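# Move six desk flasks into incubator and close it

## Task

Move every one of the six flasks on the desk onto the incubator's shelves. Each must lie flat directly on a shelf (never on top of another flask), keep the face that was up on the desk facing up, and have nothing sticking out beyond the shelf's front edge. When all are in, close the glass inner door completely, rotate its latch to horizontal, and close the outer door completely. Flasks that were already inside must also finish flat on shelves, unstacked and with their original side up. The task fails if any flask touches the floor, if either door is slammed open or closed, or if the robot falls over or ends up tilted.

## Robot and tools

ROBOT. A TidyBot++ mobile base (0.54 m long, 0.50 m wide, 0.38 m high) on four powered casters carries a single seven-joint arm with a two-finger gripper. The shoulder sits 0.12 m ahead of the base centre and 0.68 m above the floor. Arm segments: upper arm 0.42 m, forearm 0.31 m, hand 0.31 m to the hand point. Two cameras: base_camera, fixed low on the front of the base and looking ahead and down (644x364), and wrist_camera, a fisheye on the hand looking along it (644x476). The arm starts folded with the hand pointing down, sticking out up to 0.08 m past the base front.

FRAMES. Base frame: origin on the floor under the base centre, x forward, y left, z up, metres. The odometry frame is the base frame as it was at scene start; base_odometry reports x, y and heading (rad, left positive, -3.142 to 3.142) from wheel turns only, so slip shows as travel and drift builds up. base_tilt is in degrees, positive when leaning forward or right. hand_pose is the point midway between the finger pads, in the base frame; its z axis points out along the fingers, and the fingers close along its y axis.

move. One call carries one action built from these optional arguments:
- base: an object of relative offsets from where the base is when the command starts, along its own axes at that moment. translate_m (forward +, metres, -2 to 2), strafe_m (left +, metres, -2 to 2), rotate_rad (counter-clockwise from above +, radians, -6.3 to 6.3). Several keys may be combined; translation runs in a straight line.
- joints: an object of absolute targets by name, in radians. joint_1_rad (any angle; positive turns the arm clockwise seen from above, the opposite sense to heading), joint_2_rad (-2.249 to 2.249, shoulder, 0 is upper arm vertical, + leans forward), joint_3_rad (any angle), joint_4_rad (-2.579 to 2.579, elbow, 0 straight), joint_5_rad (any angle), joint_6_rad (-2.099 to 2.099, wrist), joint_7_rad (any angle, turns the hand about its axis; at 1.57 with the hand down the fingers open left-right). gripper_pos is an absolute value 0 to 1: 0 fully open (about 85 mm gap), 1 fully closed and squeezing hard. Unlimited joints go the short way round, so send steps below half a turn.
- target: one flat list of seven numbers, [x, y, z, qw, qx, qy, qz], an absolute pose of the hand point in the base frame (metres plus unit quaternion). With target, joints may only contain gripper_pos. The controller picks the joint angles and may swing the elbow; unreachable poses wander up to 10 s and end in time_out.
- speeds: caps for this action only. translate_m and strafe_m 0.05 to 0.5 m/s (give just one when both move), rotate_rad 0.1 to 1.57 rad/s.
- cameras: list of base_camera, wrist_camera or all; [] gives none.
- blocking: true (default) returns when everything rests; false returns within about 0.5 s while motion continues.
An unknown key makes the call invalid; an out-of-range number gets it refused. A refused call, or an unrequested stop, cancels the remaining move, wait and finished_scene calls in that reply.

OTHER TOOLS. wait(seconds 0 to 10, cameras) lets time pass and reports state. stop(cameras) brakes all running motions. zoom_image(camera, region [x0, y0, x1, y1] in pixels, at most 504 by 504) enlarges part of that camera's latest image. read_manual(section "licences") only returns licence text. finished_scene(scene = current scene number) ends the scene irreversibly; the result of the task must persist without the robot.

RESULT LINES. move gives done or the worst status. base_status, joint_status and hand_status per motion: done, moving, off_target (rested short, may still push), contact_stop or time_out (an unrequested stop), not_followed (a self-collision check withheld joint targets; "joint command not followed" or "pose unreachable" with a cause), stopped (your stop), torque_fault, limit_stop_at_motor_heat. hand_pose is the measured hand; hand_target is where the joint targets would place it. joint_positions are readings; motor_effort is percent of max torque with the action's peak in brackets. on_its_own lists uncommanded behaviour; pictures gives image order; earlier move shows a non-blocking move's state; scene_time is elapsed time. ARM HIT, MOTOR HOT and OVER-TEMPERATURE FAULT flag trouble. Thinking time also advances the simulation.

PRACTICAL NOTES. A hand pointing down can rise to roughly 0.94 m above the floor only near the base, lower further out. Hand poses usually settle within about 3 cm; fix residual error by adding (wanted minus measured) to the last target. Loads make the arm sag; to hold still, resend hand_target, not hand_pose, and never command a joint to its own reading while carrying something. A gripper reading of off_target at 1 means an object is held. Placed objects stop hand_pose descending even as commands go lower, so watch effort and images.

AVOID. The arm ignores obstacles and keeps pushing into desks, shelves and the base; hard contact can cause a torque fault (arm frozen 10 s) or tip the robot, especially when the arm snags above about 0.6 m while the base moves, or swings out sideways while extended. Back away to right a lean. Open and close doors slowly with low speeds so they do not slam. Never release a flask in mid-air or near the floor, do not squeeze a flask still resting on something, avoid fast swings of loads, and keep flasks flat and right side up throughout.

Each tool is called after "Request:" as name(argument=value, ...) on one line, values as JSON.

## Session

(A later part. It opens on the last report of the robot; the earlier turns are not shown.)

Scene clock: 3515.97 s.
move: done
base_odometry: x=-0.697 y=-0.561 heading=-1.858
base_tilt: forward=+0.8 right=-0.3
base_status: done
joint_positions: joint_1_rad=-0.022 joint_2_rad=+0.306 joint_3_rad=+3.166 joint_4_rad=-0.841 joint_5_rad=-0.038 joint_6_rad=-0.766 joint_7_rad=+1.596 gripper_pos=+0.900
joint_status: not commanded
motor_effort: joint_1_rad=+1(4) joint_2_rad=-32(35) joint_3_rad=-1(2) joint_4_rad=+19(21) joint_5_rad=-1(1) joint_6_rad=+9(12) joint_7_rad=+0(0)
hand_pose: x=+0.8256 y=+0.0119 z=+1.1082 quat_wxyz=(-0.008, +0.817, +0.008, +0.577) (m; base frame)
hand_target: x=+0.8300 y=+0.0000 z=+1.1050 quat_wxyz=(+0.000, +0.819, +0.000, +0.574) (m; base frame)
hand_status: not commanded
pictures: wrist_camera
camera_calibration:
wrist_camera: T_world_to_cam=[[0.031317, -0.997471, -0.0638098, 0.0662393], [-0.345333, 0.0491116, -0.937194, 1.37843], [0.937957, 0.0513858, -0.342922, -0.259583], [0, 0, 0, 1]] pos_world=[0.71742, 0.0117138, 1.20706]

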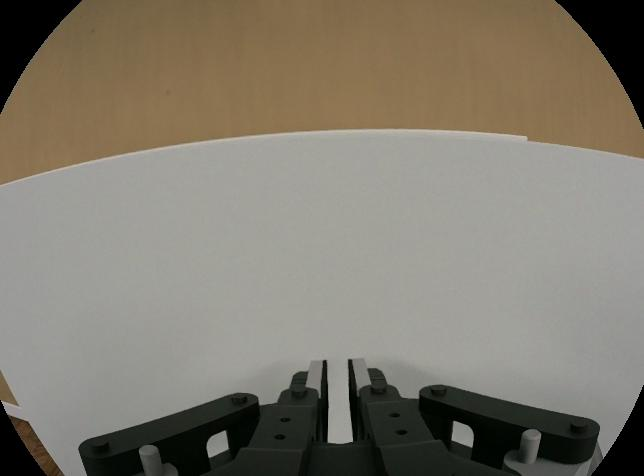

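Request:
move(base={"strafe_m": -0.02, "translate_m": 0.1}, speeds={"translate_m": 0.08}, cameras=["wrist_camera"])

Request:
move(base={"translate_m": 0.05}, speeds={"translate_m": 0.05}, cameras=["wrist_camera"])

Scene clock: 3523.67 s.
move: done
base_odometry: x=-0.745 y=-0.651 heading=-1.858
base_tilt: forward=+0.8 right=-0.3
base_status: done
joint_positions: joint_1_rad=-0.022 joint_2_rad=+0.306 joint_3_rad=+3.166 joint_4_rad=-0.841 joint_5_rad=-0.038 joint_6_rad=-0.768 joint_7_rad=+1.596 gripper_pos=+0.900
joint_status: not commanded
motor_effort: joint_1_rad=+1(2) joint_2_rad=-32(35) joint_3_rad=-1(2) joint_4_rad=+20(21) joint_5_rad=+0(1) joint_6_rad=+9(13) joint_7_rad=+0(1)
hand_pose: x=+0.8256 y=+0.0119 z=+1.1073 quat_wxyz=(-0.008, +0.818, +0.008, +0.576) (m; base frame)
hand_target: x=+0.8300 y=+0.0000 z=+1.1050 quat_wxyz=(+0.000, +0.819, +0.000, +0.574) (m; base frame)
hand_status: not commanded
pictures: wrist_camera
camera_calibration:
wrist_camera: T_world_to_cam=[[0.0311813, -0.997476, -0.0637984, 0.0662753], [-0.347823, 0.0490112, -0.936278, 1.37865], [0.937042, 0.0513849, -0.345416, -0.256407], [0, 0, 0, 1]] pos_world=[0.717724, 0.011714, 1.20646]

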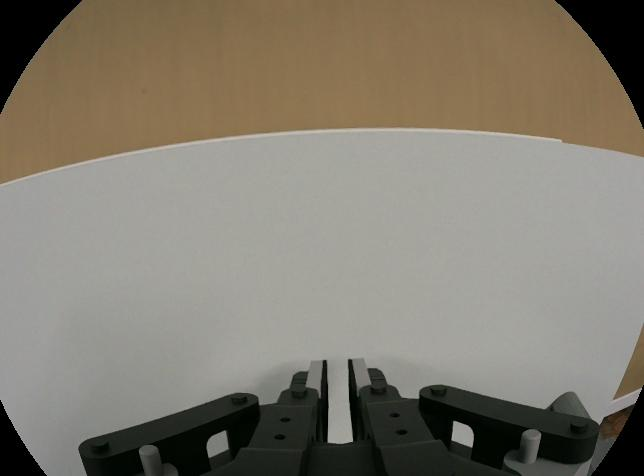

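Scene clock: 3525.17 s.
move: done
base_odometry: x=-0.759 y=-0.699 heading=-1.858
base_tilt: forward=+0.8 right=-0.3
base_status: done
joint_positions: joint_1_rad=-0.022 joint_2_rad=+0.306 joint_3_rad=+3.166 joint_4_rad=-0.840 joint_5_rad=-0.038 joint_6_rad=-0.770 joint_7_rad=+1.596 gripper_pos=+0.900
joint_status: not commanded
motor_effort: joint_1_rad=+2(3) joint_2_rad=-32(35) joint_3_rad=-1(2) joint_4_rad=+20(21) joint_5_rad=-1(1) joint_6_rad=+9(12) joint_7_rad=+0(0)
hand_pose: x=+0.8254 y=+0.0119 z=+1.1070 quat_wxyz=(-0.008, +0.818, +0.008, +0.575) (m; base frame)
hand_target: x=+0.8300 y=+0.0000 z=+1.1050 quat_wxyz=(+0.000, +0.819, +0.000, +0.574) (m; base frame)
hand_status: not commanded
pictures: wrist_camera
camera_calibration:
wrist_camera: T_world_to_cam=[[0.0311138, -0.997475, -0.0638336, 0.0663628], [-0.348832, 0.0490123, -0.935903, 1.37879], [0.936669, 0.0513867, -0.346427, -0.254863], [0, 0, 0, 1]] pos_world=[0.717625, 0.011714, 1.20636]

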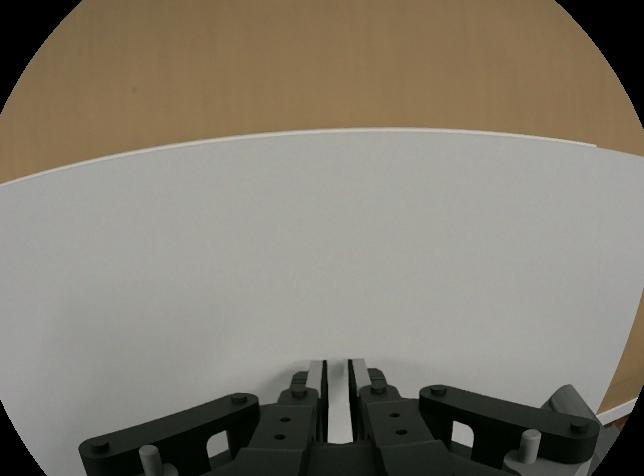

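Request:
move(base={"translate_m": 0.025}, speeds={"translate_m": 0.05}, cameras=[])

Request:
move(base={"translate_m": 0.015}, speeds={"translate_m": 0.05}, cameras=["wrist_camera"])

Scene clock: 3532.27 s.
move: done
base_odometry: x=-0.766 y=-0.723 heading=-1.858
base_tilt: forward=+0.8 right=-0.3
base_status: done
joint_positions: joint_1_rad=-0.022 joint_2_rad=+0.287 joint_3_rad=+3.166 joint_4_rad=-0.841 joint_5_rad=-0.038 joint_6_rad=-0.813 joint_7_rad=+1.596 gripper_pos=+0.900
joint_status: not commanded
motor_effort: joint_1_rad=+0(2) joint_2_rad=-26(34) joint_3_rad=-1(2) joint_4_rad=+22(23) joint_5_rad=-1(1) joint_6_rad=+14(18) joint_7_rad=+0(0)
hand_pose: x=+0.8123 y=+0.0120 z=+1.1080 quat_wxyz=(-0.009, +0.825, +0.009, +0.565) (m; base frame)
hand_target: x=+0.8300 y=+0.0000 z=+1.1050 quat_wxyz=(+0.000, +0.819, +0.000, +0.574) (m; base frame)
hand_status: not commanded
pictures: none
No camera images: "cameras" was empty.

Scene clock: 3533.10 s.
move: done
base_odometry: x=-0.771 y=-0.737 heading=-1.858
base_tilt: forward=+0.8 right=-0.3
base_status: done
joint_positions: joint_1_rad=-0.022 joint_2_rad=+0.265 joint_3_rad=+3.166 joint_4_rad=-0.844 joint_5_rad=-0.038 joint_6_rad=-0.857 joint_7_rad=+1.596 gripper_pos=+0.900
joint_status: not commanded
motor_effort: joint_1_rad=+3(4) joint_2_rad=-21(27) joint_3_rad=+1(2) joint_4_rad=+24(25) joint_5_rad=+0(1) joint_6_rad=+19(24) joint_7_rad=+0(0)
hand_pose: x=+0.7981 y=+0.0121 z=+1.1082 quat_wxyz=(-0.009, +0.832, +0.009, +0.555) (m; base frame)
hand_target: x=+0.8300 y=+0.0000 z=+1.1050 quat_wxyz=(+0.000, +0.819, +0.000, +0.574) (m; base frame)
hand_status: not commanded
pictures: wrist_camera
camera_calibration:
wrist_camera: T_world_to_cam=[[0.0303595, -0.997428, -0.0649268, 0.0692199], [-0.394803, 0.0477087, -0.917526, 1.3868], [0.918264, 0.053489, -0.392339, -0.16333], [0, 0, 0, 1]] pos_world=[0.695391, 0.0116157, 1.21284]

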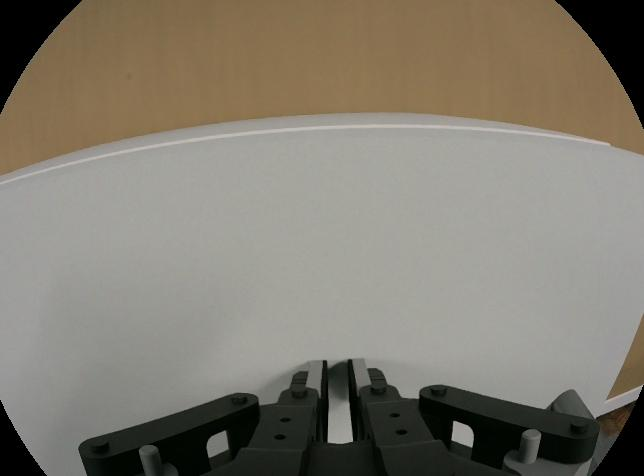

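Request:
move(base={"translate_m": -0.3}, speeds={"translate_m": 0.15}, cameras=["base_camera", "wrist_camera"])

Scene clock: 3542.13 s.
move: done
base_odometry: x=-0.686 y=-0.449 heading=-1.858
base_tilt: forward=+0.8 right=-0.2
base_status: done
joint_positions: joint_1_rad=-0.022 joint_2_rad=+0.309 joint_3_rad=+3.166 joint_4_rad=-0.838 joint_5_rad=-0.038 joint_6_rad=-0.794 joint_7_rad=+1.596 gripper_pos=+0.900
joint_status: not commanded
motor_effort: joint_1_rad=+1(3) joint_2_rad=-32(35) joint_3_rad=-1(1) joint_4_rad=+20(22) joint_5_rad=+0(1) joint_6_rad=+9(19) joint_7_rad=+0(1)
hand_pose: x=+0.8240 y=+0.0118 z=+1.0996 quat_wxyz=(-0.008, +0.825, +0.008, +0.565) (m; base frame)
hand_target: x=+0.8300 y=+0.0000 z=+1.1050 quat_wxyz=(+0.000, +0.819, +0.000, +0.574) (m; base frame)
hand_status: not commanded
pictures: base_camera, wrist_camera
camera_calibration:
wrist_camera: T_world_to_cam=[[0.0298433, -0.997495, -0.0641365, 0.0671983], [-0.371299, 0.0485111, -0.927245, 1.38028], [0.928034, 0.0514859, -0.368921, -0.224206], [0, 0, 0, 1]] pos_world=[0.71856, 0.0116147, 1.20145]

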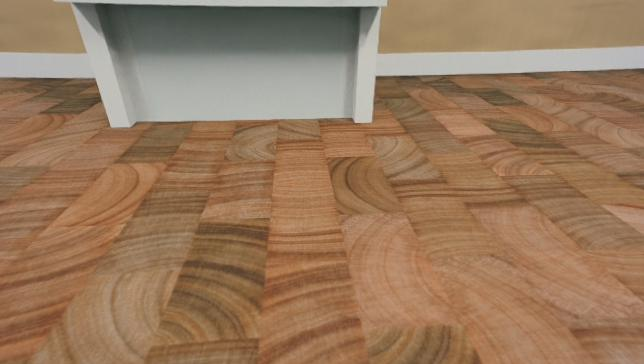

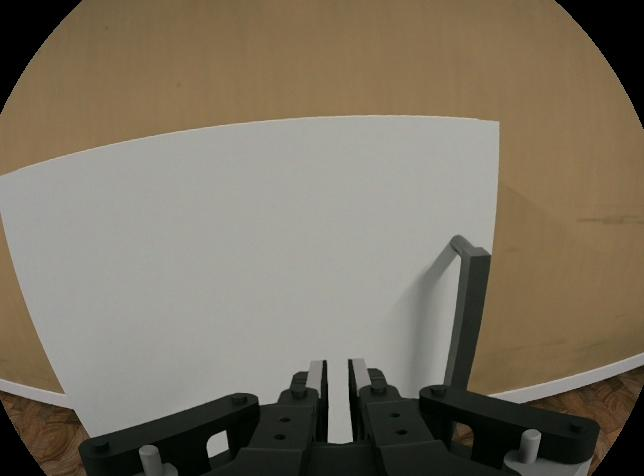

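Request:
move(base={"strafe_m": -0.65, "rotate_rad": 0.6}, target=[0.6, 0, 1.08, 0, 0.8191, 0, 0.5736], speeds={"strafe_m": 0.35}, cameras=["base_camera", "wrist_camera"])

Scene clock: 3550.93 s.
move: done
base_odometry: x=-1.309 y=-0.265 heading=-1.258
base_tilt: forward=+0.8 right=-0.3
base_status: done
joint_positions: joint_1_rad=-0.024 joint_2_rad=-0.253 joint_3_rad=+3.159 joint_4_rad=-1.503 joint_5_rad=-0.038 joint_6_rad=-0.711 joint_7_rad=+1.596 gripper_pos=+0.900
joint_status: not commanded
motor_effort: joint_1_rad=+1(6) joint_2_rad=-12(34) joint_3_rad=-1(3) joint_4_rad=+20(21) joint_5_rad=+0(1) joint_6_rad=+9(9) joint_7_rad=+0(0)
hand_pose: x=+0.6000 y=+0.0109 z=+1.0699 quat_wxyz=(-0.015, +0.831, +0.007, +0.556) (m; base frame)
hand_target: x=+0.6000 y=+0.0000 z=+1.0800 quat_wxyz=(+0.000, +0.819, +0.000, +0.574) (m; base frame)
hand_status: done (0.015 m and 3.1 deg from the pose sent, 0.225 m and 1.8 deg at the start)
pictures: base_camera, wrist_camera
camera_calibration:
wrist_camera: T_world_to_cam=[[0.0341237, -0.99642, -0.0773486, 0.082625], [-0.391331, 0.0578926, -0.918427, 1.27223], [0.919617, 0.061609, -0.387955, -0.00199299], [0, 0, 0, 1]] pos_world=[0.496877, 0.00879912, 1.17407]

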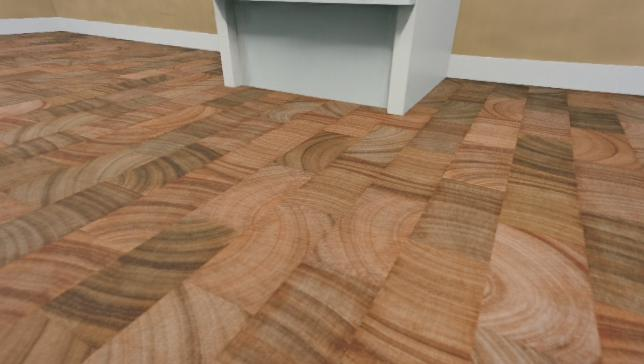

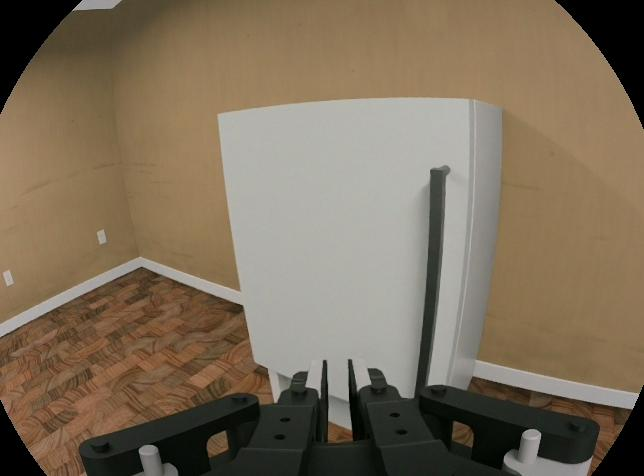

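Request:
zoom_image(camera="wrist_camera", region=[420, 90, 520, 240])

Request:
zoom_image(camera="wrist_camera", region=[400, 240, 500, 400])

Scaled by 3.360.

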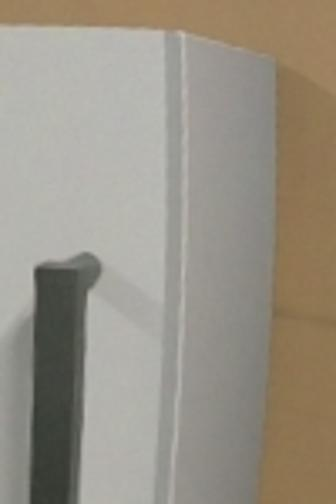

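Scaled by 3.150.

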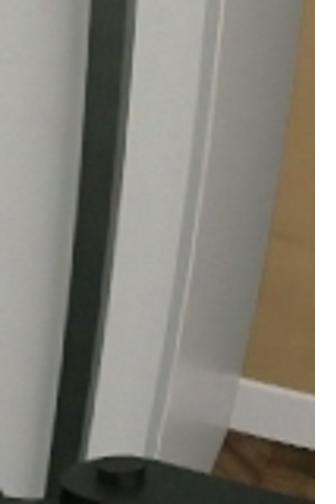

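Request:
move(base={"strafe_m": -0.94, "translate_m": 0.6}, speeds={"strafe_m": 0.35}, cameras=["wrist_camera"])

Request:
move(base={"rotate_rad": 1.0}, speeds={"rotate_rad": 0.8}, cameras=["base_camera", "wrist_camera"])

Scene clock: 3582.53 s.
move: done
base_odometry: x=-2.019 y=-1.125 heading=-1.258
base_tilt: forward=+0.8 right=-0.2
base_status: done
joint_positions: joint_1_rad=-0.024 joint_2_rad=-0.256 joint_3_rad=+3.159 joint_4_rad=-1.503 joint_5_rad=-0.038 joint_6_rad=-0.710 joint_7_rad=+1.596 gripper_pos=+0.900
joint_status: not commanded
motor_effort: joint_1_rad=+1(2) joint_2_rad=-12(14) joint_3_rad=-1(3) joint_4_rad=+20(21) joint_5_rad=-1(1) joint_6_rad=+9(9) joint_7_rad=+0(1)
hand_pose: x=+0.5991 y=+0.0106 z=+1.0714 quat_wxyz=(-0.015, +0.830, +0.007, +0.558) (m; base frame)
hand_target: x=+0.6000 y=+0.0000 z=+1.0800 quat_wxyz=(+0.000, +0.819, +0.000, +0.574) (m; base frame)
hand_status: not commanded
pictures: wrist_camera
camera_calibration:
wrist_camera: T_world_to_cam=[[0.0339746, -0.996475, -0.0767084, 0.0818779], [-0.387863, 0.0575909, -0.919916, 1.27278], [0.921091, 0.0610061, -0.384539, -0.00509392], [0, 0, 0, 1]] pos_world=[0.495573, 0.00859967, 1.17517]

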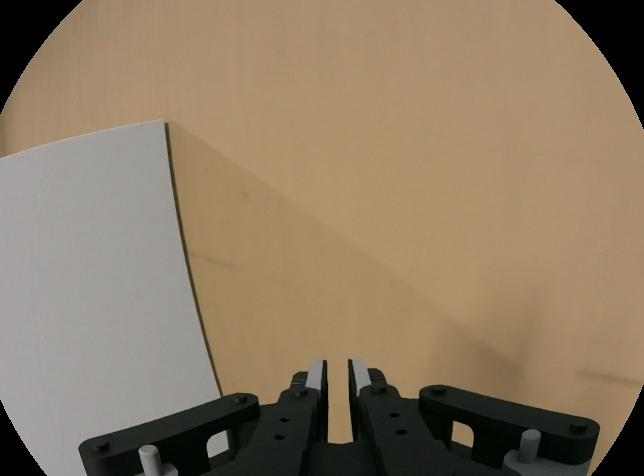

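Scene clock: 3584.60 s.
move: done
base_odometry: x=-2.019 y=-1.125 heading=-0.259
base_tilt: forward=+0.8 right=-0.3
base_status: done
joint_positions: joint_1_rad=-0.022 joint_2_rad=-0.256 joint_3_rad=+3.158 joint_4_rad=-1.504 joint_5_rad=-0.036 joint_6_rad=-0.710 joint_7_rad=+1.596 gripper_pos=+0.900
joint_status: not commanded
motor_effort: joint_1_rad=+0(2) joint_2_rad=-12(13) joint_3_rad=-1(3) joint_4_rad=+21(22) joint_5_rad=-1(1) joint_6_rad=+9(9) joint_7_rad=+0(1)
hand_pose: x=+0.5991 y=+0.0099 z=+1.0714 quat_wxyz=(-0.014, +0.830, +0.007, +0.558) (m; base frame)
hand_target: x=+0.6000 y=+0.0000 z=+1.0800 quat_wxyz=(+0.000, +0.819, +0.000, +0.574) (m; base frame)
hand_status: not commanded
pictures: base_camera, wrist_camera
camera_calibration:
wrist_camera: T_world_to_cam=[[0.0324215, -0.996618, -0.0755074, 0.0807399], [-0.38767, 0.0570933, -0.920029, 1.27285], [0.921228, 0.0591006, -0.384508, -0.00515657], [0, 0, 0, 1]] pos_world=[0.495576, 0.00810069, 1.17517]

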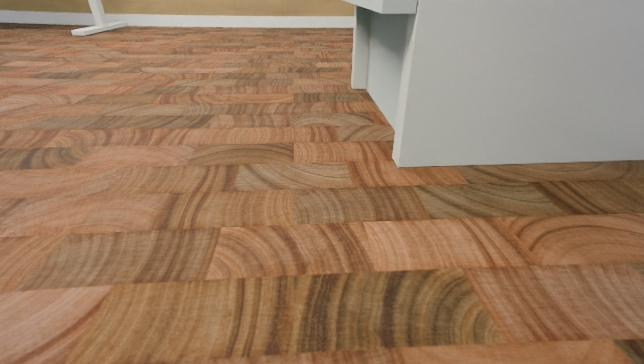

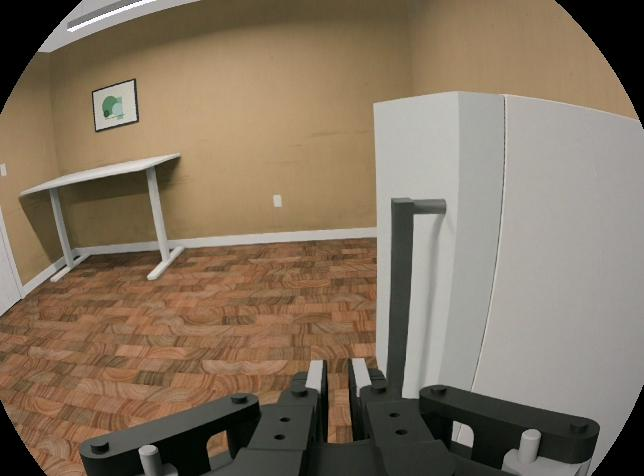

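Request:
zoom_image(camera="wrist_camera", region=[440, 80, 560, 240])

Request:
zoom_image(camera="wrist_camera", region=[430, 230, 550, 400])

Scaled by 3.150.

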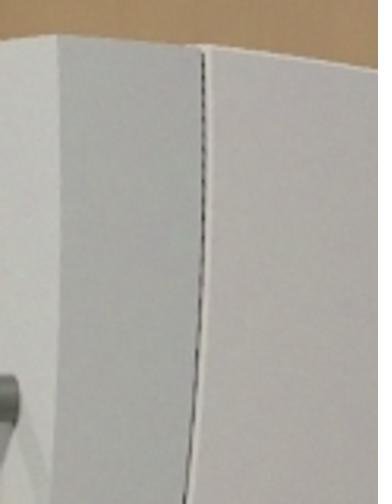

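Scaled by 2.965.

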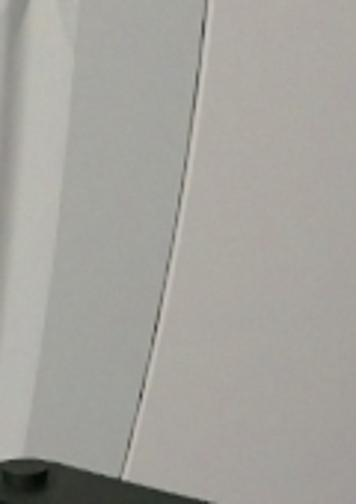

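Request:
finished_scene(scene=1)

The scene is finished: the task was done.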